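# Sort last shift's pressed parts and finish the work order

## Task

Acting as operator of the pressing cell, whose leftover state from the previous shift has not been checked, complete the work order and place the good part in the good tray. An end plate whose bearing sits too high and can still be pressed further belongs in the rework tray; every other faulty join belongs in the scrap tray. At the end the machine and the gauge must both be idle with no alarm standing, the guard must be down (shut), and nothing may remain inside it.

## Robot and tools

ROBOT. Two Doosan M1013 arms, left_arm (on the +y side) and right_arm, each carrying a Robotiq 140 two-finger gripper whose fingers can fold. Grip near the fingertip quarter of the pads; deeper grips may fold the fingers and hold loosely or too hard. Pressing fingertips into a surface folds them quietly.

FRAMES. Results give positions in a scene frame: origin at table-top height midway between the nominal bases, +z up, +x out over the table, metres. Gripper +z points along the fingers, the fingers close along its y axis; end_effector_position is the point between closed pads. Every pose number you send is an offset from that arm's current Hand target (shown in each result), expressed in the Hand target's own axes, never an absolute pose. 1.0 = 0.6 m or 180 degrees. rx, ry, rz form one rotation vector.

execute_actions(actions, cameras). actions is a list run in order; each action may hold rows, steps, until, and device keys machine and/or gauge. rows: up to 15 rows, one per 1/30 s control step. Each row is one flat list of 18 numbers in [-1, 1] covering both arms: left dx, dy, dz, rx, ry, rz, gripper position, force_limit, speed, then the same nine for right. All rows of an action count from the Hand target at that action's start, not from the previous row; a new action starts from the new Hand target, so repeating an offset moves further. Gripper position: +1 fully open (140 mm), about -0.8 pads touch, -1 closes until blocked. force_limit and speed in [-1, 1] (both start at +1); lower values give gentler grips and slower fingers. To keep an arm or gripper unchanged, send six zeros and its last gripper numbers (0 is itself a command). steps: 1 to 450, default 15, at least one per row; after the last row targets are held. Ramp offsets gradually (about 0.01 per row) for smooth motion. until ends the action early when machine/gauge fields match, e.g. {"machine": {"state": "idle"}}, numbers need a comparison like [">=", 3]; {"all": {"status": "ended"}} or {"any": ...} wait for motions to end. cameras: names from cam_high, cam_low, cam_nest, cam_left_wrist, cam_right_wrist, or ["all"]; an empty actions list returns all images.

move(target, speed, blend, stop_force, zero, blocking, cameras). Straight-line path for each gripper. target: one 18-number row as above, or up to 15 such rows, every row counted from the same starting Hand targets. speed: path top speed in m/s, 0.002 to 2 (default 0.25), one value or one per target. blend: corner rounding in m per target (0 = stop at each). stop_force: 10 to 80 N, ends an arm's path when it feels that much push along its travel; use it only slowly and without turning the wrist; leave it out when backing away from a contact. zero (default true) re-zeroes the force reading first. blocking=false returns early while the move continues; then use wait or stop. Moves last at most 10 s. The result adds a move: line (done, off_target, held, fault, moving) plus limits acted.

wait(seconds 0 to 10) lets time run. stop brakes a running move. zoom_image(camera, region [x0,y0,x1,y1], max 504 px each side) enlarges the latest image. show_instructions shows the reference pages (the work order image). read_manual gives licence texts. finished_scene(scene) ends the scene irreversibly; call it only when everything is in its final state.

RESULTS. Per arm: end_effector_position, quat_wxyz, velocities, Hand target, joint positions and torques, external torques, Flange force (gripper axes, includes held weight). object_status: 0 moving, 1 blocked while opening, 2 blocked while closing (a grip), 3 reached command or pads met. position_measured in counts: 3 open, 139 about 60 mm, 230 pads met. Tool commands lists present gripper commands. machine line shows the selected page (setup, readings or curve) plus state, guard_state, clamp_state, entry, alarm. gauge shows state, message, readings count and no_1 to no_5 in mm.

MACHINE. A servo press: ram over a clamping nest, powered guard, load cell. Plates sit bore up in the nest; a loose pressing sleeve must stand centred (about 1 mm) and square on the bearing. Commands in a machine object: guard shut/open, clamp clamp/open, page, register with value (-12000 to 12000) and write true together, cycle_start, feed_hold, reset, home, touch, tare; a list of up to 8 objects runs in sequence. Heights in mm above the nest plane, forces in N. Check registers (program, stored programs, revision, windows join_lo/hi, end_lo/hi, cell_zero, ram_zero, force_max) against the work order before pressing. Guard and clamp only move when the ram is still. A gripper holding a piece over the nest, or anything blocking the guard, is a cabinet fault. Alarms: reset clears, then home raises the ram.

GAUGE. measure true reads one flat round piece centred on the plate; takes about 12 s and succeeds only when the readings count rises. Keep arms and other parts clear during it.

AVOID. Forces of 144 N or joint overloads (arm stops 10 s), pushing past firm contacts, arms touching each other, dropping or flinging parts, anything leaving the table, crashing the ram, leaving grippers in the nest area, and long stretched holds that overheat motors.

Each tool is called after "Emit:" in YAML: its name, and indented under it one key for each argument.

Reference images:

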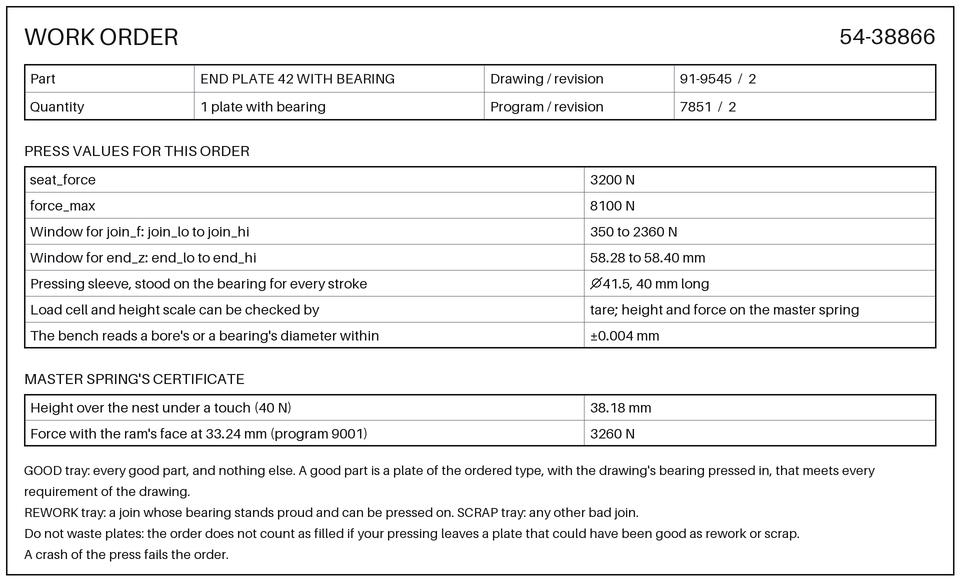

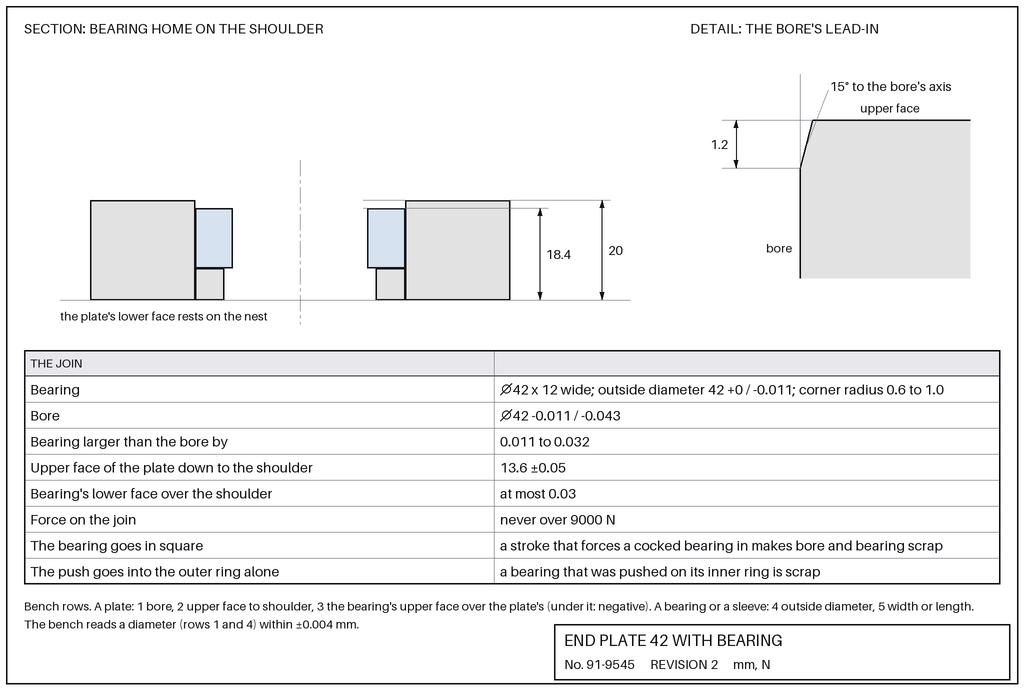

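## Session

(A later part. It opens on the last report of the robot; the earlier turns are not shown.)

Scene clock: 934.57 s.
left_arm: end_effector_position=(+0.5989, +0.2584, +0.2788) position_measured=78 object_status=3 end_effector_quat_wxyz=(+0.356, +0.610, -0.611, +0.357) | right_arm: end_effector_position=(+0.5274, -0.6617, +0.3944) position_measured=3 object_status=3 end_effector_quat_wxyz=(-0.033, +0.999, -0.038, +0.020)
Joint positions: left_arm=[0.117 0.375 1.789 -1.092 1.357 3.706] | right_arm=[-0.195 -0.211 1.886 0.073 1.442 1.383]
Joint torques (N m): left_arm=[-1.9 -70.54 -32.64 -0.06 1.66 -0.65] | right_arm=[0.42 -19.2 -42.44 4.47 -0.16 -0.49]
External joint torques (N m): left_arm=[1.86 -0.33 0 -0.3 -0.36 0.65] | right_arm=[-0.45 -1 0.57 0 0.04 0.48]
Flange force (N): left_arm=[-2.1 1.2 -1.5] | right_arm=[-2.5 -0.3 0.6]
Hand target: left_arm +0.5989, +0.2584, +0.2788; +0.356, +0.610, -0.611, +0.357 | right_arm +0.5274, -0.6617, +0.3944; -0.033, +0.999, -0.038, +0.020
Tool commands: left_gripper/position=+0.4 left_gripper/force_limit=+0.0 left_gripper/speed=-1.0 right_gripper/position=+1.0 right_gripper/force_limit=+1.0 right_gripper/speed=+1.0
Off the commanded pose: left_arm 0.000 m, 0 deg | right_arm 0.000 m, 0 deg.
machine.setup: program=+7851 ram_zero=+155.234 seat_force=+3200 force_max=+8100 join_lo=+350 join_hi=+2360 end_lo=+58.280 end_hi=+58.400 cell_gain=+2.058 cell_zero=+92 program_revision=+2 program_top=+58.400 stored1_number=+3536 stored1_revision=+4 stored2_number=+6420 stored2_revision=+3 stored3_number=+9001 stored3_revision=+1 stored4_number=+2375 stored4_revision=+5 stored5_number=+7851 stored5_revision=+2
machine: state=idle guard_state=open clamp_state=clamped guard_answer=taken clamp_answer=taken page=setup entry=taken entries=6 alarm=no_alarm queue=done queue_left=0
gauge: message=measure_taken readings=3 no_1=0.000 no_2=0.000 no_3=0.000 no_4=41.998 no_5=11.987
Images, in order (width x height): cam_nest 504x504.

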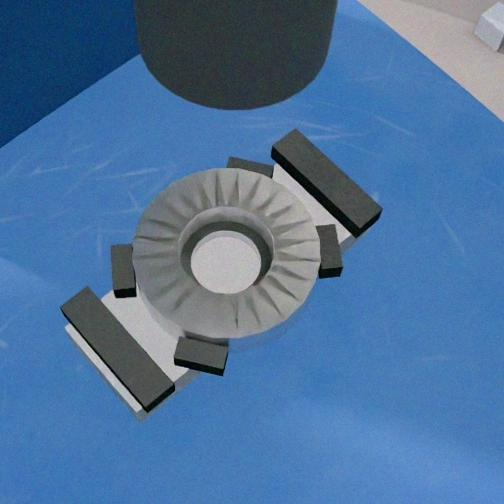

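Emit:
move:
  target: [-0.6907,0.0533,-0.551,0.4355,0,-0.2465,0,-0.4,1,0,0,0,0,0,0,1,1,1]
  speed: 0.3
  cameras: ["cam_left_wrist","cam_high"]

Scene clock: 956.97 s.
left_arm: end_effector_position=(+0.5672, +0.7501, +0.0805) position_measured=129 object_status=3 end_effector_quat_wxyz=(+0.000, +0.864, +0.001, +0.504) | right_arm: end_effector_position=(+0.5274, -0.6617, +0.3944) position_measured=3 object_status=3 end_effector_quat_wxyz=(-0.033, +0.999, -0.038, +0.020)
Joint positions: left_arm=[0.64 0.388 2.323 -2.297 0.73 4.344] | right_arm=[-0.195 -0.211 1.886 0.073 1.442 1.383]
Joint torques (N m): left_arm=[-2.2 -55.87 -17.32 -1.61 2.65 -0.64] | right_arm=[0.74 -19.34 -42.52 4.48 -0.1 -0.51]
External joint torques (N m): left_arm=[2.23 -0.3 0.69 -0.17 -0.38 0.64] | right_arm=[-0.69 -0.91 0.62 0 -0.02 0.51]
Flange force (N): left_arm=[-2.6 -1.5 -2.7] | right_arm=[-2.4 0.2 0.7]
Hand target: left_arm +0.5672, +0.7501, +0.0805; +0.000, +0.864, +0.001, +0.504 | right_arm +0.5274, -0.6617, +0.3944; -0.033, +0.999, -0.038, +0.020
Off the commanded pose: left_arm 0.000 m, 0 deg | right_arm 0.000 m, 0 deg.
machine.setup: program=+7851 ram_zero=+155.234 seat_force=+3200 force_max=+8100 join_lo=+350 join_hi=+2360 end_lo=+58.280 end_hi=+58.400 cell_gain=+2.058 cell_zero=+92 program_revision=+2 program_top=+58.400 stored1_number=+3536 stored1_revision=+4 stored2_number=+6420 stored2_revision=+3 stored3_number=+9001 stored3_revision=+1 stored4_number=+2375 stored4_revision=+5 stored5_number=+7851 stored5_revision=+2
machine: state=idle guard_state=open clamp_state=clamped guard_answer=taken clamp_answer=taken page=setup entry=taken entries=6 alarm=no_alarm queue=done queue_left=0
gauge: message=measure_taken readings=3 no_1=0.000 no_2=0.000 no_3=0.000 no_4=41.998 no_5=11.987
move: done
Images, in order (width x height): cam_high 504x504, cam_left_wrist 896x504.

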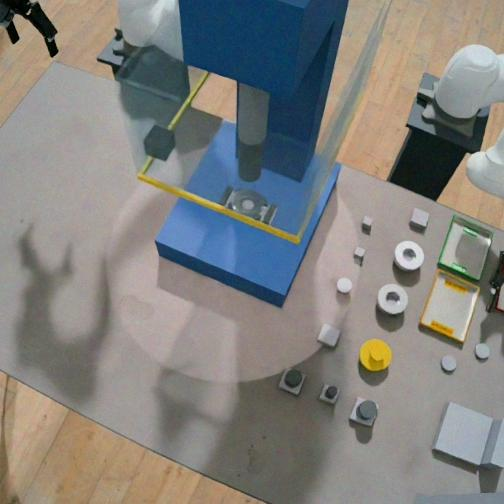

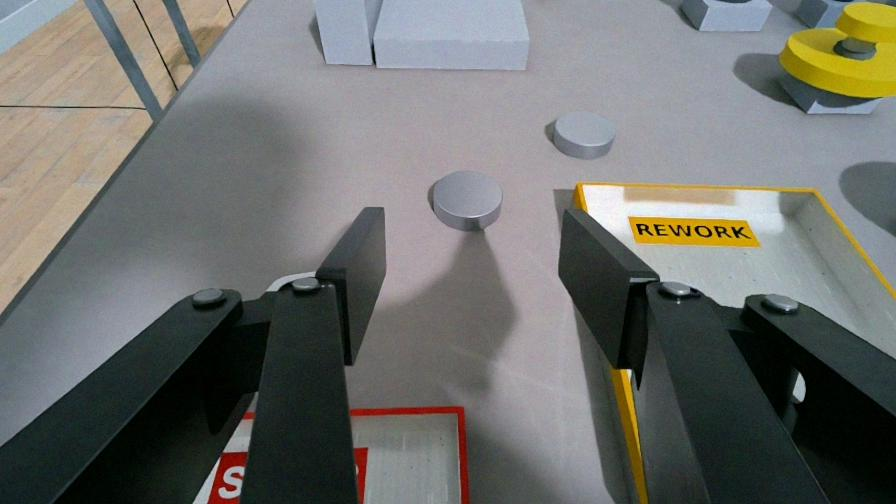

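Emit:
move:
  target: [0.0038,0.0043,0.1738,0,0,0,0,-0.4,1,0,0,0,0,0,0,1,1,1]
  speed: 0.15
  cameras: ["cam_left_wrist"]

Scene clock: 964.33 s.
left_arm: end_effector_position=(+0.6591, +0.7476, +0.0312) position_measured=129 object_status=3 end_effector_quat_wxyz=(+0.000, +0.864, +0.001, +0.504) | right_arm: end_effector_position=(+0.5274, -0.6617, +0.3944) position_measured=3 object_status=3 end_effector_quat_wxyz=(-0.033, +0.999, -0.038, +0.020)
Joint positions: left_arm=[0.539 0.544 2.192 -2.443 0.72 4.415] | right_arm=[-0.195 -0.211 1.886 0.073 1.442 1.383]
Joint torques (N m): left_arm=[-1.94 -70.85 -16.81 -1.45 2.7 -0.57] | right_arm=[0.41 -19.53 -42.56 4.45 -0.13 -0.49]
External joint torques (N m): left_arm=[1.97 0.5 0.61 -0.33 -0.36 0.57] | right_arm=[-0.4 -0.79 0.5 0.05 0 0.49]
Flange force (N): left_arm=[-2.8 -1.2 -1.0] | right_arm=[-2.0 -0.3 0.6]
Hand target: left_arm +0.6591, +0.7475, +0.0312; +0.000, +0.864, +0.001, +0.504 | right_arm +0.5274, -0.6617, +0.3944; -0.033, +0.999, -0.038, +0.020
Off the commanded pose: left_arm 0.000 m, 0 deg | right_arm 0.000 m, 0 deg.
machine.setup: program=+7851 ram_zero=+155.234 seat_force=+3200 force_max=+8100 join_lo=+350 join_hi=+2360 end_lo=+58.280 end_hi=+58.400 cell_gain=+2.058 cell_zero=+92 program_revision=+2 program_top=+58.400 stored1_number=+3536 stored1_revision=+4 stored2_number=+6420 stored2_revision=+3 stored3_number=+9001 stored3_revision=+1 stored4_number=+2375 stored4_revision=+5 stored5_number=+7851 stored5_revision=+2
machine: state=idle guard_state=open clamp_state=clamped guard_answer=taken clamp_answer=taken page=setup entry=taken entries=6 alarm=no_alarm queue=done queue_left=0
gauge: message=measure_taken readings=3 no_1=0.000 no_2=0.000 no_3=0.000 no_4=41.998 no_5=11.987
move: done
Images, in order (width x height): cam_left_wrist 896x504.

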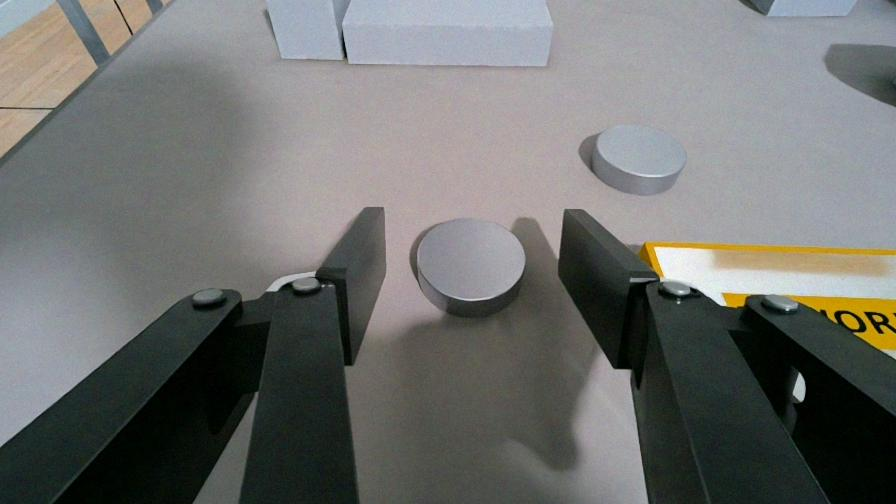

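Emit:
execute_actions:
  actions:
    - {"rows":[[0,0,0,0,0,0,-1,-0.4,-1,0,0,0,0,0,0,1,1,1]],"steps":60}
  cameras: ["cam_left_wrist"]

Emit:
move:
  target: [0.0871,0,-0.0493,0,0,0,-1,-0.4,-1,0,0,0,0,0,0,1,1,1]
  speed: 0.1
  cameras: ["cam_left_wrist"]

Scene clock: 970.83 s.
left_arm: end_effector_position=(+0.6592, +0.7475, +0.0312) position_measured=168 object_status=2 end_effector_quat_wxyz=(+0.000, +0.864, +0.001, +0.504) | right_arm: end_effector_position=(+0.5274, -0.6617, +0.3944) position_measured=3 object_status=3 end_effector_quat_wxyz=(-0.033, +0.999, -0.038, +0.020)
Joint positions: left_arm=[0.539 0.544 2.192 -2.443 0.72 4.415] | right_arm=[-0.195 -0.211 1.886 0.073 1.442 1.383]
Joint torques (N m): left_arm=[-2.2 -67.51 -16.05 -1.48 1.97 -0.66] | right_arm=[0.36 -19.43 -42.62 4.49 -0.13 -0.5]
External joint torques (N m): left_arm=[2.22 -2.84 -0.16 -0.29 0.38 0.66] | right_arm=[-0.35 -0.72 0.83 -0.03 0.01 0.5]
Flange force (N): left_arm=[0.6 -0.9 -5.1] | right_arm=[-2.3 -0.5 1.1]
Hand target: left_arm +0.6591, +0.7475, +0.0312; +0.000, +0.864, +0.001, +0.504 | right_arm +0.5274, -0.6617, +0.3944; -0.033, +0.999, -0.038, +0.020
Off the commanded pose: left_arm 0.000 m, 0 deg | right_arm 0.000 m, 0 deg.
machine.setup: program=+7851 ram_zero=+155.234 seat_force=+3200 force_max=+8100 join_lo=+350 join_hi=+2360 end_lo=+58.280 end_hi=+58.400 cell_gain=+2.058 cell_zero=+92 program_revision=+2 program_top=+58.400 stored1_number=+3536 stored1_revision=+4 stored2_number=+6420 stored2_revision=+3 stored3_number=+9001 stored3_revision=+1 stored4_number=+2375 stored4_revision=+5 stored5_number=+7851 stored5_revision=+2
machine: state=idle guard_state=open clamp_state=clamped guard_answer=taken clamp_answer=taken page=setup entry=taken entries=6 alarm=no_alarm queue=done queue_left=0
gauge: message=measure_taken readings=3 no_1=0.000 no_2=0.000 no_3=0.000 no_4=41.998 no_5=11.987
Images, in order (width x height): cam_left_wrist 896x504.

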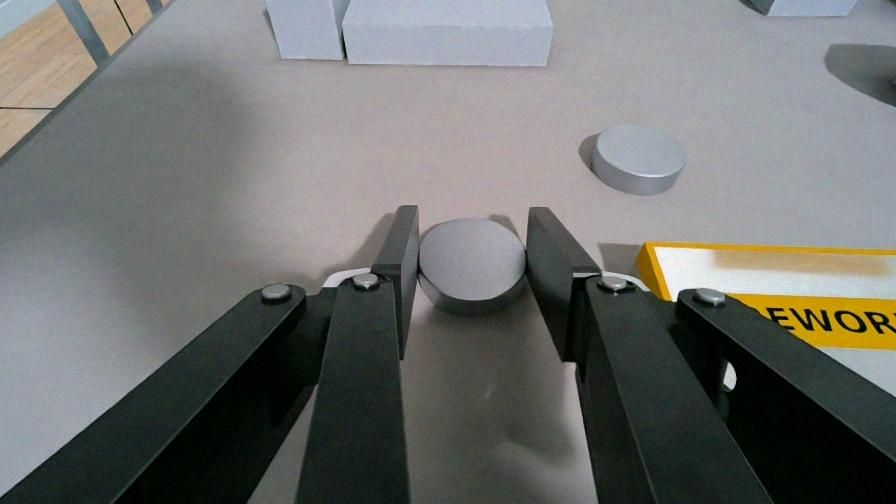

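Scene clock: 971.83 s.
left_arm: end_effector_position=(+0.6591, +0.7475, +0.0912) position_measured=168 object_status=2 end_effector_quat_wxyz=(+0.000, +0.864, +0.001, +0.504) | right_arm: end_effector_position=(+0.5274, -0.6617, +0.3944) position_measured=3 object_status=3 end_effector_quat_wxyz=(-0.033, +0.999, -0.038, +0.020)
Joint positions: left_arm=[0.539 0.438 2.182 -2.344 0.635 4.289] | right_arm=[-0.195 -0.211 1.886 0.073 1.442 1.383]
Joint torques (N m): left_arm=[-1.83 -65.29 -21.22 -1.89 2.81 -0.49] | right_arm=[0.71 -19.66 -42.29 4.49 -0.14 -0.48]
External joint torques (N m): left_arm=[1.82 0.6 0.82 -0.21 -0.59 0.49] | right_arm=[-0.73 -0.51 0.45 -0.02 0.02 0.48]
Flange force (N): left_arm=[-2.8 -1.0 -0.8] | right_arm=[-1.6 0.5 0.5]
Hand target: left_arm +0.6591, +0.7476, +0.0912; +0.000, +0.864, +0.001, +0.504 | right_arm +0.5274, -0.6617, +0.3944; -0.033, +0.999, -0.038, +0.020
Off the commanded pose: left_arm 0.000 m, 0 deg | right_arm 0.000 m, 0 deg.
machine.setup: program=+7851 ram_zero=+155.234 seat_force=+3200 force_max=+8100 join_lo=+350 join_hi=+2360 end_lo=+58.280 end_hi=+58.400 cell_gain=+2.058 cell_zero=+92 program_revision=+2 program_top=+58.400 stored1_number=+3536 stored1_revision=+4 stored2_number=+6420 stored2_revision=+3 stored3_number=+9001 stored3_revision=+1 stored4_number=+2375 stored4_revision=+5 stored5_number=+7851 stored5_revision=+2
machine: state=idle guard_state=open clamp_state=clamped guard_answer=taken clamp_answer=taken page=setup entry=taken entries=6 alarm=no_alarm queue=done queue_left=0
gauge: message=measure_taken readings=3 no_1=0.000 no_2=0.000 no_3=0.000 no_4=41.998 no_5=11.987
move: done
Images, in order (width x height): cam_left_wrist 896x504.

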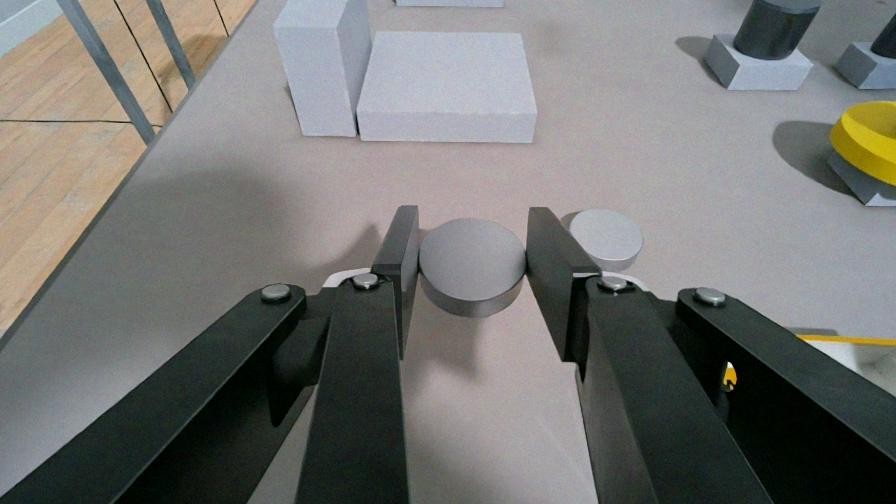

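Emit:
move:
  target: [0.1087,0.6958,-0.1763,-0.4355,0,0.246,-1,-0.4,-1,0,0,0,0,0,0,1,1,1]
  speed: 0.2

Emit:
execute_actions:
  actions: []
  cameras: ["cam_high","cam_left_wrist"]

Scene clock: 1001.53 s.
left_arm: end_effector_position=(+0.5995, +0.3302, +0.2005) position_measured=168 object_status=2 end_effector_quat_wxyz=(+0.357, +0.611, -0.610, +0.357) | right_arm: end_effector_position=(+0.5274, -0.6617, +0.3944) position_measured=3 object_status=3 end_effector_quat_wxyz=(-0.033, +0.999, -0.038, +0.020)
Joint positions: left_arm=[0.219 0.473 1.813 -1.061 1.371 3.854] | right_arm=[-0.195 -0.211 1.886 0.073 1.442 1.383]
Joint torques (N m): left_arm=[-1.62 -76.68 -29.42 -0.08 2.09 -0.6] | right_arm=[0.49 -19.67 -42.48 4.49 -0.13 -0.48]
External joint torques (N m): left_arm=[1.61 0.18 0.49 -0.15 -0.48 0.6] | right_arm=[-0.52 -0.6 0.48 0 0.01 0.48]
Flange force (N): left_arm=[-2.3 1.8 -0.6] | right_arm=[-1.7 0.0 0.5]
Hand target: left_arm +0.5995, +0.3302, +0.2005; +0.357, +0.611, -0.610, +0.357 | right_arm +0.5274, -0.6617, +0.3944; -0.033, +0.999, -0.038, +0.020
Off the commanded pose: left_arm 0.000 m, 0 deg | right_arm 0.000 m, 0 deg.
machine.setup: program=+7851 ram_zero=+155.234 seat_force=+3200 force_max=+8100 join_lo=+350 join_hi=+2360 end_lo=+58.280 end_hi=+58.400 cell_gain=+2.058 cell_zero=+92 program_revision=+2 program_top=+58.400 stored1_number=+3536 stored1_revision=+4 stored2_number=+6420 stored2_revision=+3 stored3_number=+9001 stored3_revision=+1 stored4_number=+2375 stored4_revision=+5 stored5_number=+7851 stored5_revision=+2
machine: state=idle guard_state=open clamp_state=clamped guard_answer=taken clamp_answer=taken page=setup entry=taken entries=6 alarm=no_alarm queue=done queue_left=0
gauge: message=measure_taken readings=3 no_1=0.000 no_2=0.000 no_3=0.000 no_4=41.998 no_5=11.987
move: done

Scene clock: 1001.53 s.
left_arm: end_effector_position=(+0.5995, +0.3302, +0.2005) position_measured=168 object_status=2 end_effector_quat_wxyz=(+0.357, +0.611, -0.610, +0.357) | right_arm: end_effector_position=(+0.5274, -0.6617, +0.3944) position_measured=3 object_status=3 end_effector_quat_wxyz=(-0.033, +0.999, -0.038, +0.020)
Joint positions: left_arm=[0.219 0.473 1.813 -1.061 1.371 3.854] | right_arm=[-0.195 -0.211 1.886 0.073 1.442 1.383]
Joint velocities: within noise
Joint torques (N m): left_arm=[-1.62 -76.68 -29.42 -0.08 2.09 -0.6] | right_arm=[0.49 -19.67 -42.48 4.49 -0.13 -0.48]
External joint torques (N m): left_arm=[1.61 0.18 0.49 -0.15 -0.48 0.6] | right_arm=[-0.52 -0.6 0.48 0 0.01 0.48]
Flange force (N): left_arm=[-2.3 1.8 -0.6] | right_arm=[-1.7 0.0 0.5]
Hand target: left_arm +0.5995, +0.3302, +0.2005; +0.357, +0.611, -0.610, +0.357 | right_arm +0.5274, -0.6617, +0.3944; -0.033, +0.999, -0.038, +0.020
Tool commands: left_gripper/position=-1.0 left_gripper/force_limit=-0.4 left_gripper/speed=-1.0 right_gripper/position=+1.0 right_gripper/force_limit=+1.0 right_gripper/speed=+1.0
Off the commanded pose: left_arm 0.000 m, 0 deg | right_arm 0.000 m, 0 deg.
machine.setup: program=+7851 ram_zero=+155.234 seat_force=+3200 force_max=+8100 join_lo=+350 join_hi=+2360 end_lo=+58.280 end_hi=+58.400 cell_gain=+2.058 cell_zero=+92 program_revision=+2 program_top=+58.400 stored1_number=+3536 stored1_revision=+4 stored2_number=+6420 stored2_revision=+3 stored3_number=+9001 stored3_revision=+1 stored4_number=+2375 stored4_revision=+5 stored5_number=+7851 stored5_revision=+2
machine: state=idle guard_state=open clamp_state=clamped guard_answer=taken clamp_answer=taken page=setup entry=taken entries=6 alarm=no_alarm queue=done queue_left=0
gauge: message=measure_taken readings=3 no_1=0.000 no_2=0.000 no_3=0.000 no_4=41.998 no_5=11.987
Images, in order (width x height): cam_high 504x504, cam_left_wrist 896x504.

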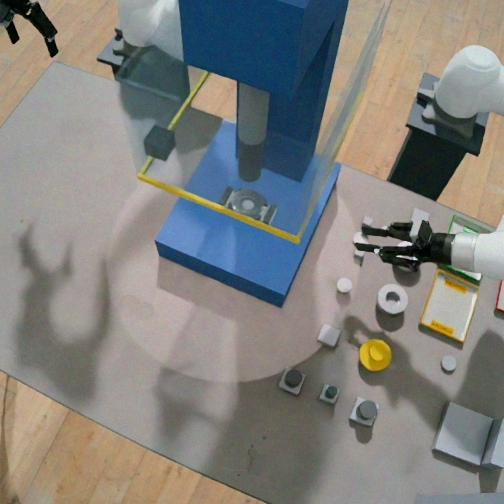

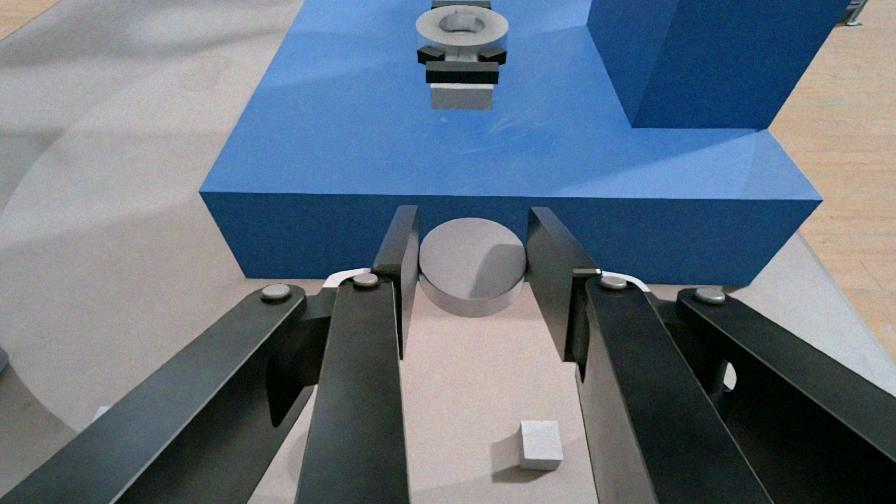

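Emit:
move:
  target: [0.2418,0.0008,0.4467,0,0,0,-1,-0.4,-1,0,0,0,0,0,0,1,1,1]
  speed: 0.15
  cameras: ["cam_nest","cam_left_wrist"]

Emit:
zoom_image:
  camera: "cam_nest"
  region: [100, 120, 350, 370]

Scene clock: 1009.60 s.
left_arm: end_effector_position=(+0.5992, +0.0255, +0.1953) position_measured=168 object_status=2 end_effector_quat_wxyz=(+0.357, +0.611, -0.610, +0.357) | right_arm: end_effector_position=(+0.5274, -0.6617, +0.3944) position_measured=3 object_status=3 end_effector_quat_wxyz=(-0.033, +0.999, -0.038, +0.020)
Joint positions: left_arm=[-0.219 0.47 1.829 -1.312 1.062 3.737] | right_arm=[-0.195 -0.211 1.886 0.073 1.442 1.383]
Joint torques (N m): left_arm=[-1.66 -76.84 -29.76 -0.92 1.87 -0.62] | right_arm=[0.53 -19.31 -42.58 4.49 -0.13 -0.47]
External joint torques (N m): left_arm=[1.65 0.31 0.54 -0.01 -0.5 0.62] | right_arm=[-0.54 -0.96 0.58 0 0 0.46]
Flange force (N): left_arm=[-2.8 0.9 -1.0] | right_arm=[-2.4 0.0 0.6]
Hand target: left_arm +0.5992, +0.0255, +0.1953; +0.357, +0.611, -0.610, +0.357 | right_arm +0.5274, -0.6617, +0.3944; -0.033, +0.999, -0.038, +0.020
Off the commanded pose: left_arm 0.000 m, 0 deg | right_arm 0.000 m, 0 deg.
machine.setup: program=+7851 ram_zero=+155.234 seat_force=+3200 force_max=+8100 join_lo=+350 join_hi=+2360 end_lo=+58.280 end_hi=+58.400 cell_gain=+2.058 cell_zero=+92 program_revision=+2 program_top=+58.400 stored1_number=+3536 stored1_revision=+4 stored2_number=+6420 stored2_revision=+3 stored3_number=+9001 stored3_revision=+1 stored4_number=+2375 stored4_revision=+5 stored5_number=+7851 stored5_revision=+2
machine: state=idle guard_state=open clamp_state=clamped guard_answer=taken clamp_answer=taken page=setup entry=taken entries=6 alarm=no_alarm queue=done queue_left=0
gauge: message=measure_taken readings=3 no_1=0.000 no_2=0.000 no_3=0.000 no_4=41.998 no_5=11.987
move: done
Images, in order (width x height): cam_nest 504x504, cam_left_wrist 896x504.

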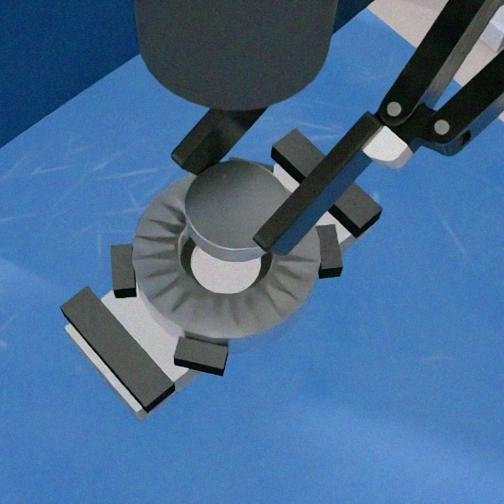

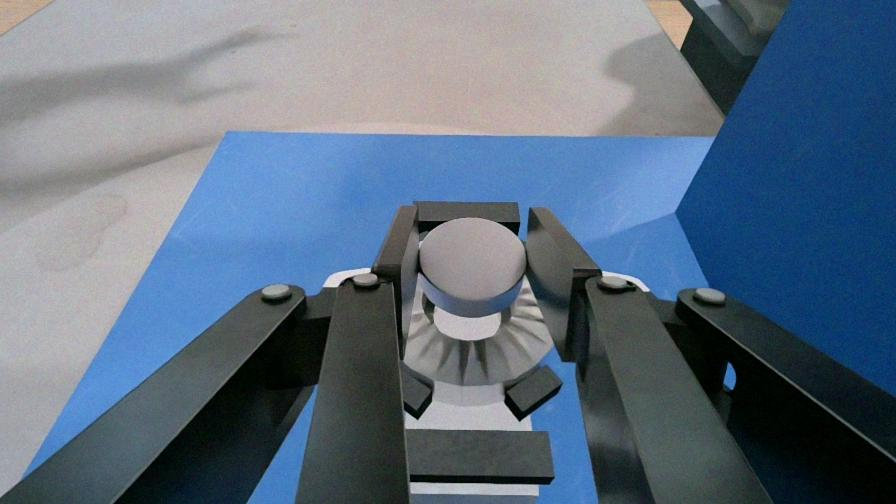

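Scaled by 2.016 from the camera's 504x504 image, which has a finer 720x720 frame.

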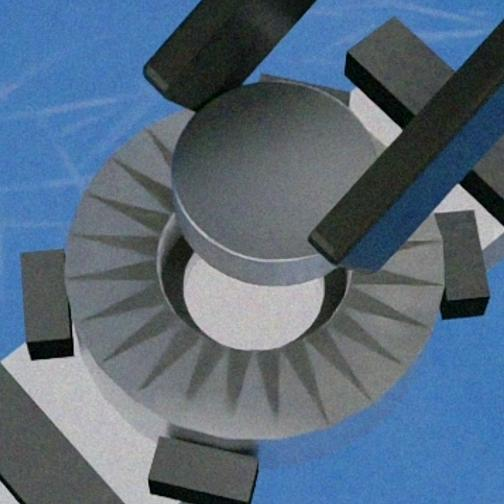

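Emit:
move:
  target: [-0.0266,0,0.015,0,0,0,-1,-0.4,-1,0,0,0,0,0,0,1,1,1]
  speed: 0.05
  cameras: ["cam_nest","cam_left_wrist"]

Emit:
zoom_image:
  camera: "cam_nest"
  region: [100, 120, 350, 370]

Emit:
zoom_image:
  camera: "cam_left_wrist"
  region: [350, 170, 600, 420]

Scene clock: 1027.03 s.
left_arm: end_effector_position=(+0.5992, +0.0254, +0.1770) position_measured=168 object_status=2 end_effector_quat_wxyz=(+0.357, +0.611, -0.610, +0.357) | right_arm: end_effector_position=(+0.5274, -0.6617, +0.3944) position_measured=3 object_status=3 end_effector_quat_wxyz=(-0.033, +0.999, -0.038, +0.020)
Joint positions: left_arm=[-0.219 0.491 1.838 -1.328 1.055 3.77] | right_arm=[-0.195 -0.211 1.886 0.073 1.442 1.383]
Joint torques (N m): left_arm=[-1.75 -78.08 -28.8 -0.94 1.92 -0.57] | right_arm=[0.54 -19.37 -42.43 4.48 -0.11 -0.53]
External joint torques (N m): left_arm=[1.71 0.61 0.56 -0.03 -0.48 0.56] | right_arm=[-0.48 -0.97 0.43 0.01 -0.01 0.53]
Flange force (N): left_arm=[-3.0 0.6 -0.9] | right_arm=[-2.2 -0.3 0.4]
Hand target: left_arm +0.5992, +0.0255, +0.1770; +0.357, +0.611, -0.610, +0.357 | right_arm +0.5274, -0.6617, +0.3944; -0.033, +0.999, -0.038, +0.020
Off the commanded pose: left_arm 0.000 m, 0 deg | right_arm 0.000 m, 0 deg.
machine.setup: program=+7851 ram_zero=+155.234 seat_force=+3200 force_max=+8100 join_lo=+350 join_hi=+2360 end_lo=+58.280 end_hi=+58.400 cell_gain=+2.058 cell_zero=+92 program_revision=+2 program_top=+58.400 stored1_number=+3536 stored1_revision=+4 stored2_number=+6420 stored2_revision=+3 stored3_number=+9001 stored3_revision=+1 stored4_number=+2375 stored4_revision=+5 stored5_number=+7851 stored5_revision=+2
machine: state=idle guard_state=open clamp_state=clamped guard_answer=taken clamp_answer=taken page=setup entry=taken entries=6 alarm=no_alarm queue=done queue_left=0
gauge: message=measure_taken readings=3 no_1=0.000 no_2=0.000 no_3=0.000 no_4=41.998 no_5=11.987
move: done
Images, in order (width x height): cam_nest 504x504, cam_left_wrist 896x504.

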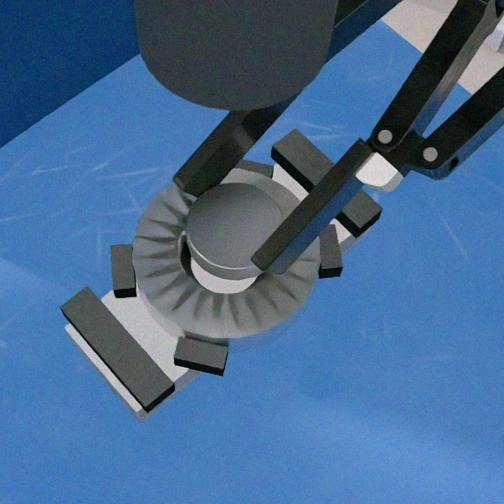

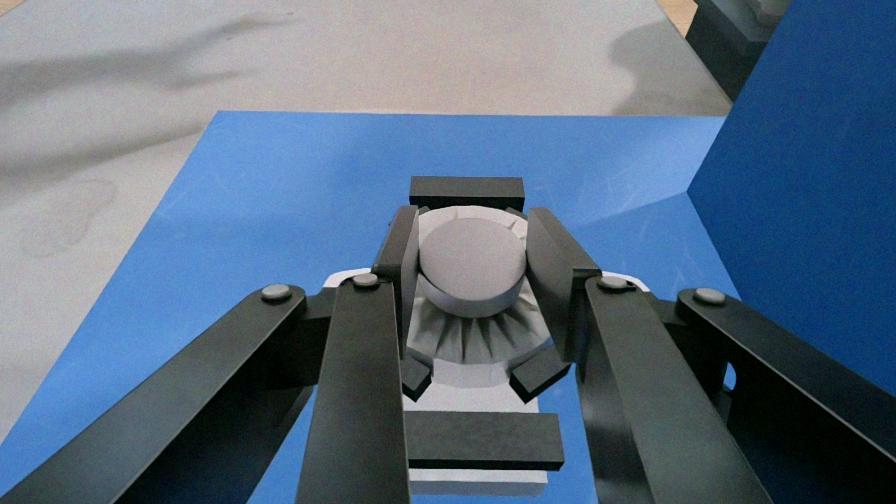

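Scaled by 2.016 from the camera's 504x504 image, which has a finer 720x720 frame.

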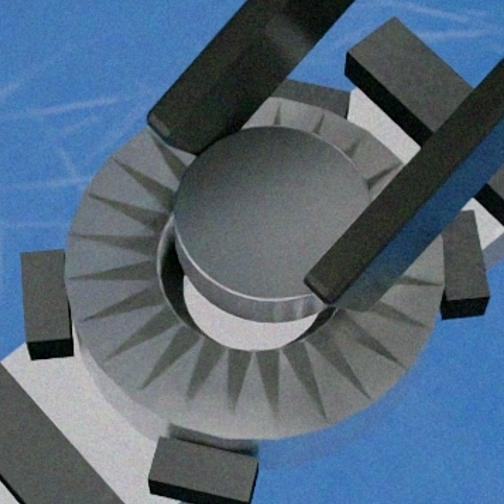

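Scaled by 2.016 from the camera's 896x504 image, which has a finer 1280x720 frame.

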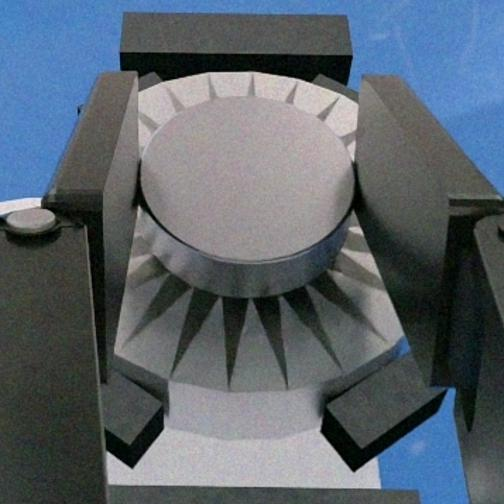

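Emit:
move:
  target: [0.0033,0,0.0058,0,0,0,-1,-0.4,-1,0,0,0,0,0,0,1,1,1]
  speed: 0.05
  cameras: ["cam_nest","cam_left_wrist"]

Emit:
zoom_image:
  camera: "cam_nest"
  region: [130, 150, 330, 350]

Emit:
zoom_image:
  camera: "cam_left_wrist"
  region: [370, 190, 570, 390]

Scene clock: 1052.87 s.
left_arm: end_effector_position=(+0.5992, +0.0215, +0.1770) position_measured=168 object_status=2 end_effector_quat_wxyz=(+0.357, +0.611, -0.610, +0.357) | right_arm: end_effector_position=(+0.5274, -0.6617, +0.3944) position_measured=3 object_status=3 end_effector_quat_wxyz=(-0.033, +0.999, -0.038, +0.020)
Joint positions: left_arm=[-0.224 0.492 1.837 -1.331 1.051 3.768] | right_arm=[-0.195 -0.211 1.886 0.073 1.442 1.383]
Joint torques (N m): left_arm=[-1.99 -77.93 -28.82 -0.91 1.92 -0.66] | right_arm=[0.27 -19.45 -42.63 4.48 -0.16 -0.51]
External joint torques (N m): left_arm=[1.95 0.17 0.35 -0.06 -0.48 0.66] | right_arm=[-0.24 -0.74 0.81 -0.01 0.05 0.51]
Flange force (N): left_arm=[-2.9 0.7 -1.4] | right_arm=[-2.2 -0.8 1.0]
Hand target: left_arm +0.5992, +0.0215, +0.1770; +0.357, +0.611, -0.610, +0.357 | right_arm +0.5274, -0.6617, +0.3944; -0.033, +0.999, -0.038, +0.020
Off the commanded pose: left_arm 0.000 m, 0 deg | right_arm 0.000 m, 0 deg.
machine.setup: program=+7851 ram_zero=+155.234 seat_force=+3200 force_max=+8100 join_lo=+350 join_hi=+2360 end_lo=+58.280 end_hi=+58.400 cell_gain=+2.058 cell_zero=+92 program_revision=+2 program_top=+58.400 stored1_number=+3536 stored1_revision=+4 stored2_number=+6420 stored2_revision=+3 stored3_number=+9001 stored3_revision=+1 stored4_number=+2375 stored4_revision=+5 stored5_number=+7851 stored5_revision=+2
machine: state=idle guard_state=open clamp_state=clamped guard_answer=taken clamp_answer=taken page=setup entry=taken entries=6 alarm=no_alarm queue=done queue_left=0
gauge: message=measure_taken readings=3 no_1=0.000 no_2=0.000 no_3=0.000 no_4=41.998 no_5=11.987
move: done
Images, in order (width x height): cam_nest 504x504, cam_left_wrist 896x504.

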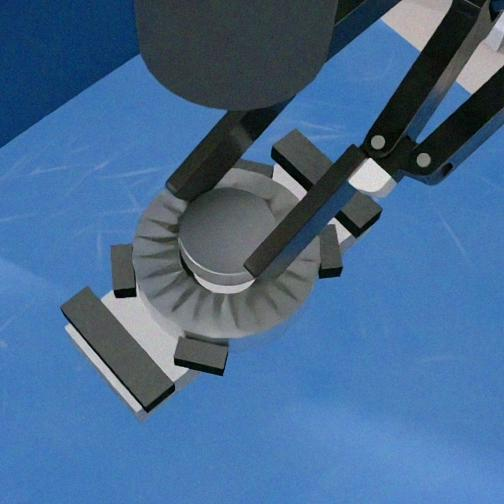

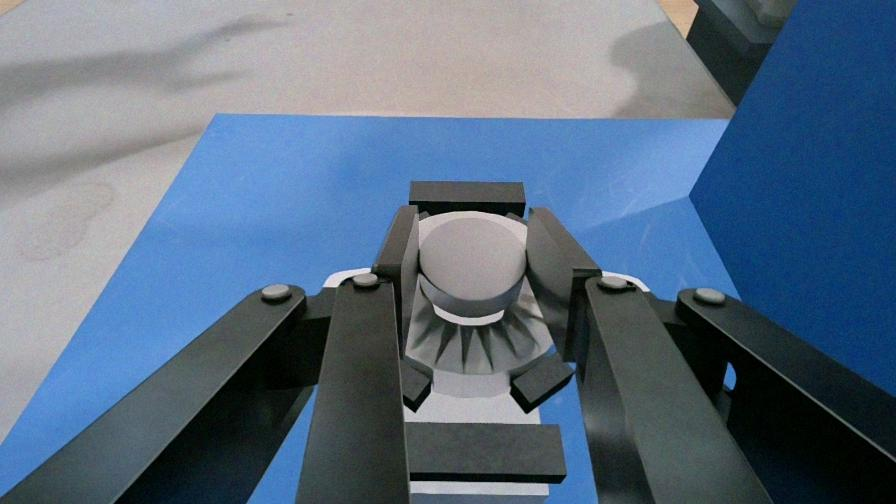

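Scaled by 2.520 from the camera's 504x504 image, which has a finer 720x720 frame.

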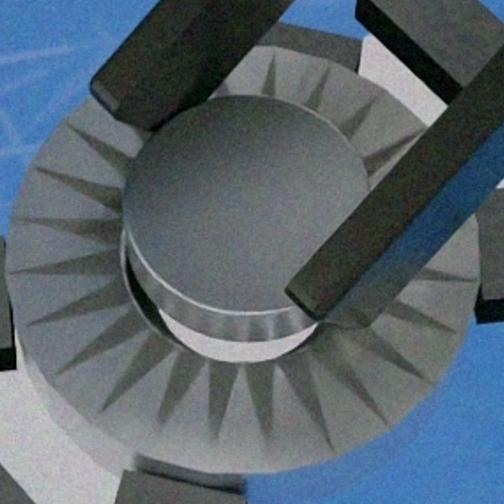

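Scaled by 2.520 from the camera's 896x504 image, which has a finer 1280x720 frame.

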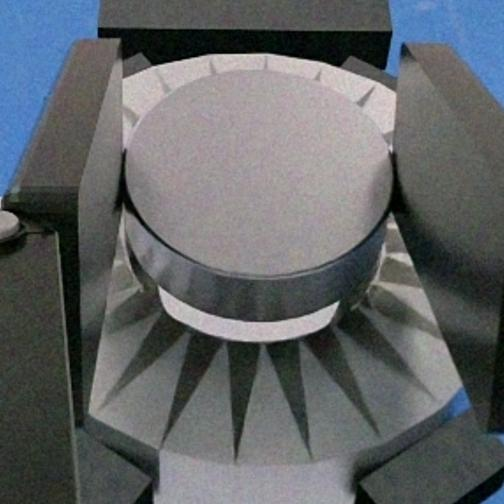

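Emit:
move:
  target: [-0.0065,0,0.0037,0,0,0,-1,-0.4,-1,0,0,0,0,0,0,1,1,1]
  speed: 0.03
  cameras: ["cam_nest","cam_left_wrist"]

Emit:
zoom_image:
  camera: "cam_nest"
  region: [160, 180, 300, 320]

Emit:
zoom_image:
  camera: "cam_left_wrist"
  region: [400, 190, 550, 340]

Scene clock: 1063.17 s.
left_arm: end_effector_position=(+0.5992, +0.0214, +0.1726) position_measured=168 object_status=2 end_effector_quat_wxyz=(+0.357, +0.611, -0.610, +0.357) | right_arm: end_effector_position=(+0.5274, -0.6617, +0.3944) position_measured=3 object_status=3 end_effector_quat_wxyz=(-0.033, +0.999, -0.038, +0.020)
Joint positions: left_arm=[-0.224 0.497 1.839 -1.335 1.049 3.776] | right_arm=[-0.195 -0.211 1.886 0.073 1.442 1.383]
Joint torques (N m): left_arm=[-2.25 -77.99 -28.67 -0.94 1.93 -0.63] | right_arm=[0.57 -19.27 -42.52 4.46 -0.12 -0.53]
External joint torques (N m): left_arm=[2.22 -0.13 0.33 -0.05 -0.48 0.63] | right_arm=[-0.55 -1.02 0.61 0.01 0 0.53]
Flange force (N): left_arm=[-2.7 0.8 -2.0] | right_arm=[-2.6 -0.1 0.7]
Hand target: left_arm +0.5992, +0.0214, +0.1725; +0.357, +0.611, -0.610, +0.357 | right_arm +0.5274, -0.6617, +0.3944; -0.033, +0.999, -0.038, +0.020
Off the commanded pose: left_arm 0.000 m, 0 deg | right_arm 0.000 m, 0 deg.
machine.setup: program=+7851 ram_zero=+155.234 seat_force=+3200 force_max=+8100 join_lo=+350 join_hi=+2360 end_lo=+58.280 end_hi=+58.400 cell_gain=+2.058 cell_zero=+92 program_revision=+2 program_top=+58.400 stored1_number=+3536 stored1_revision=+4 stored2_number=+6420 stored2_revision=+3 stored3_number=+9001 stored3_revision=+1 stored4_number=+2375 stored4_revision=+5 stored5_number=+7851 stored5_revision=+2
machine: state=idle guard_state=open clamp_state=clamped guard_answer=taken clamp_answer=taken page=setup entry=taken entries=6 alarm=no_alarm queue=done queue_left=0
gauge: message=measure_taken readings=3 no_1=0.000 no_2=0.000 no_3=0.000 no_4=41.998 no_5=11.987
move: done
Images, in order (width x height): cam_nest 504x504, cam_left_wrist 896x504.

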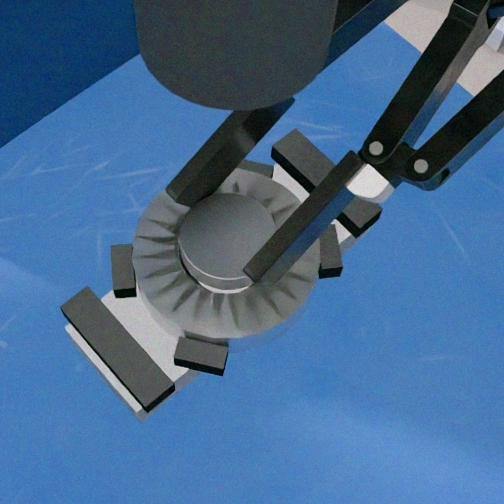

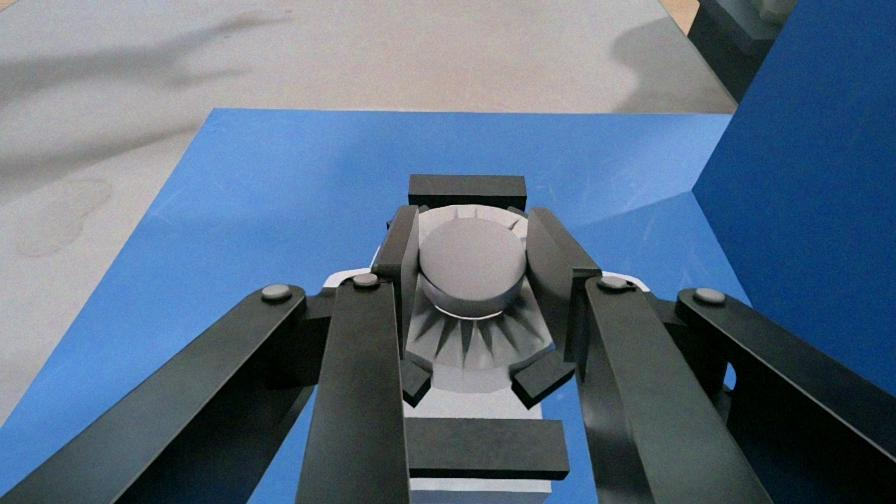

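Scaled by 3.600 from the camera's 504x504 image, which has a finer 720x720 frame.

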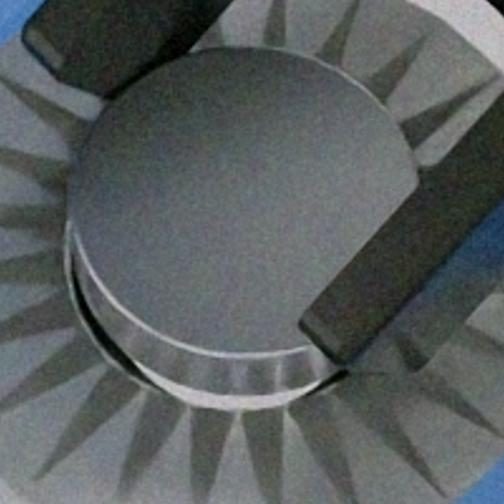

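Scaled by 3.360 from the camera's 896x504 image, which has a finer 1280x720 frame.

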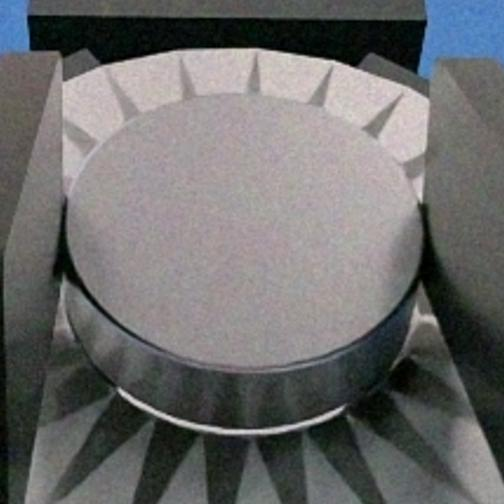

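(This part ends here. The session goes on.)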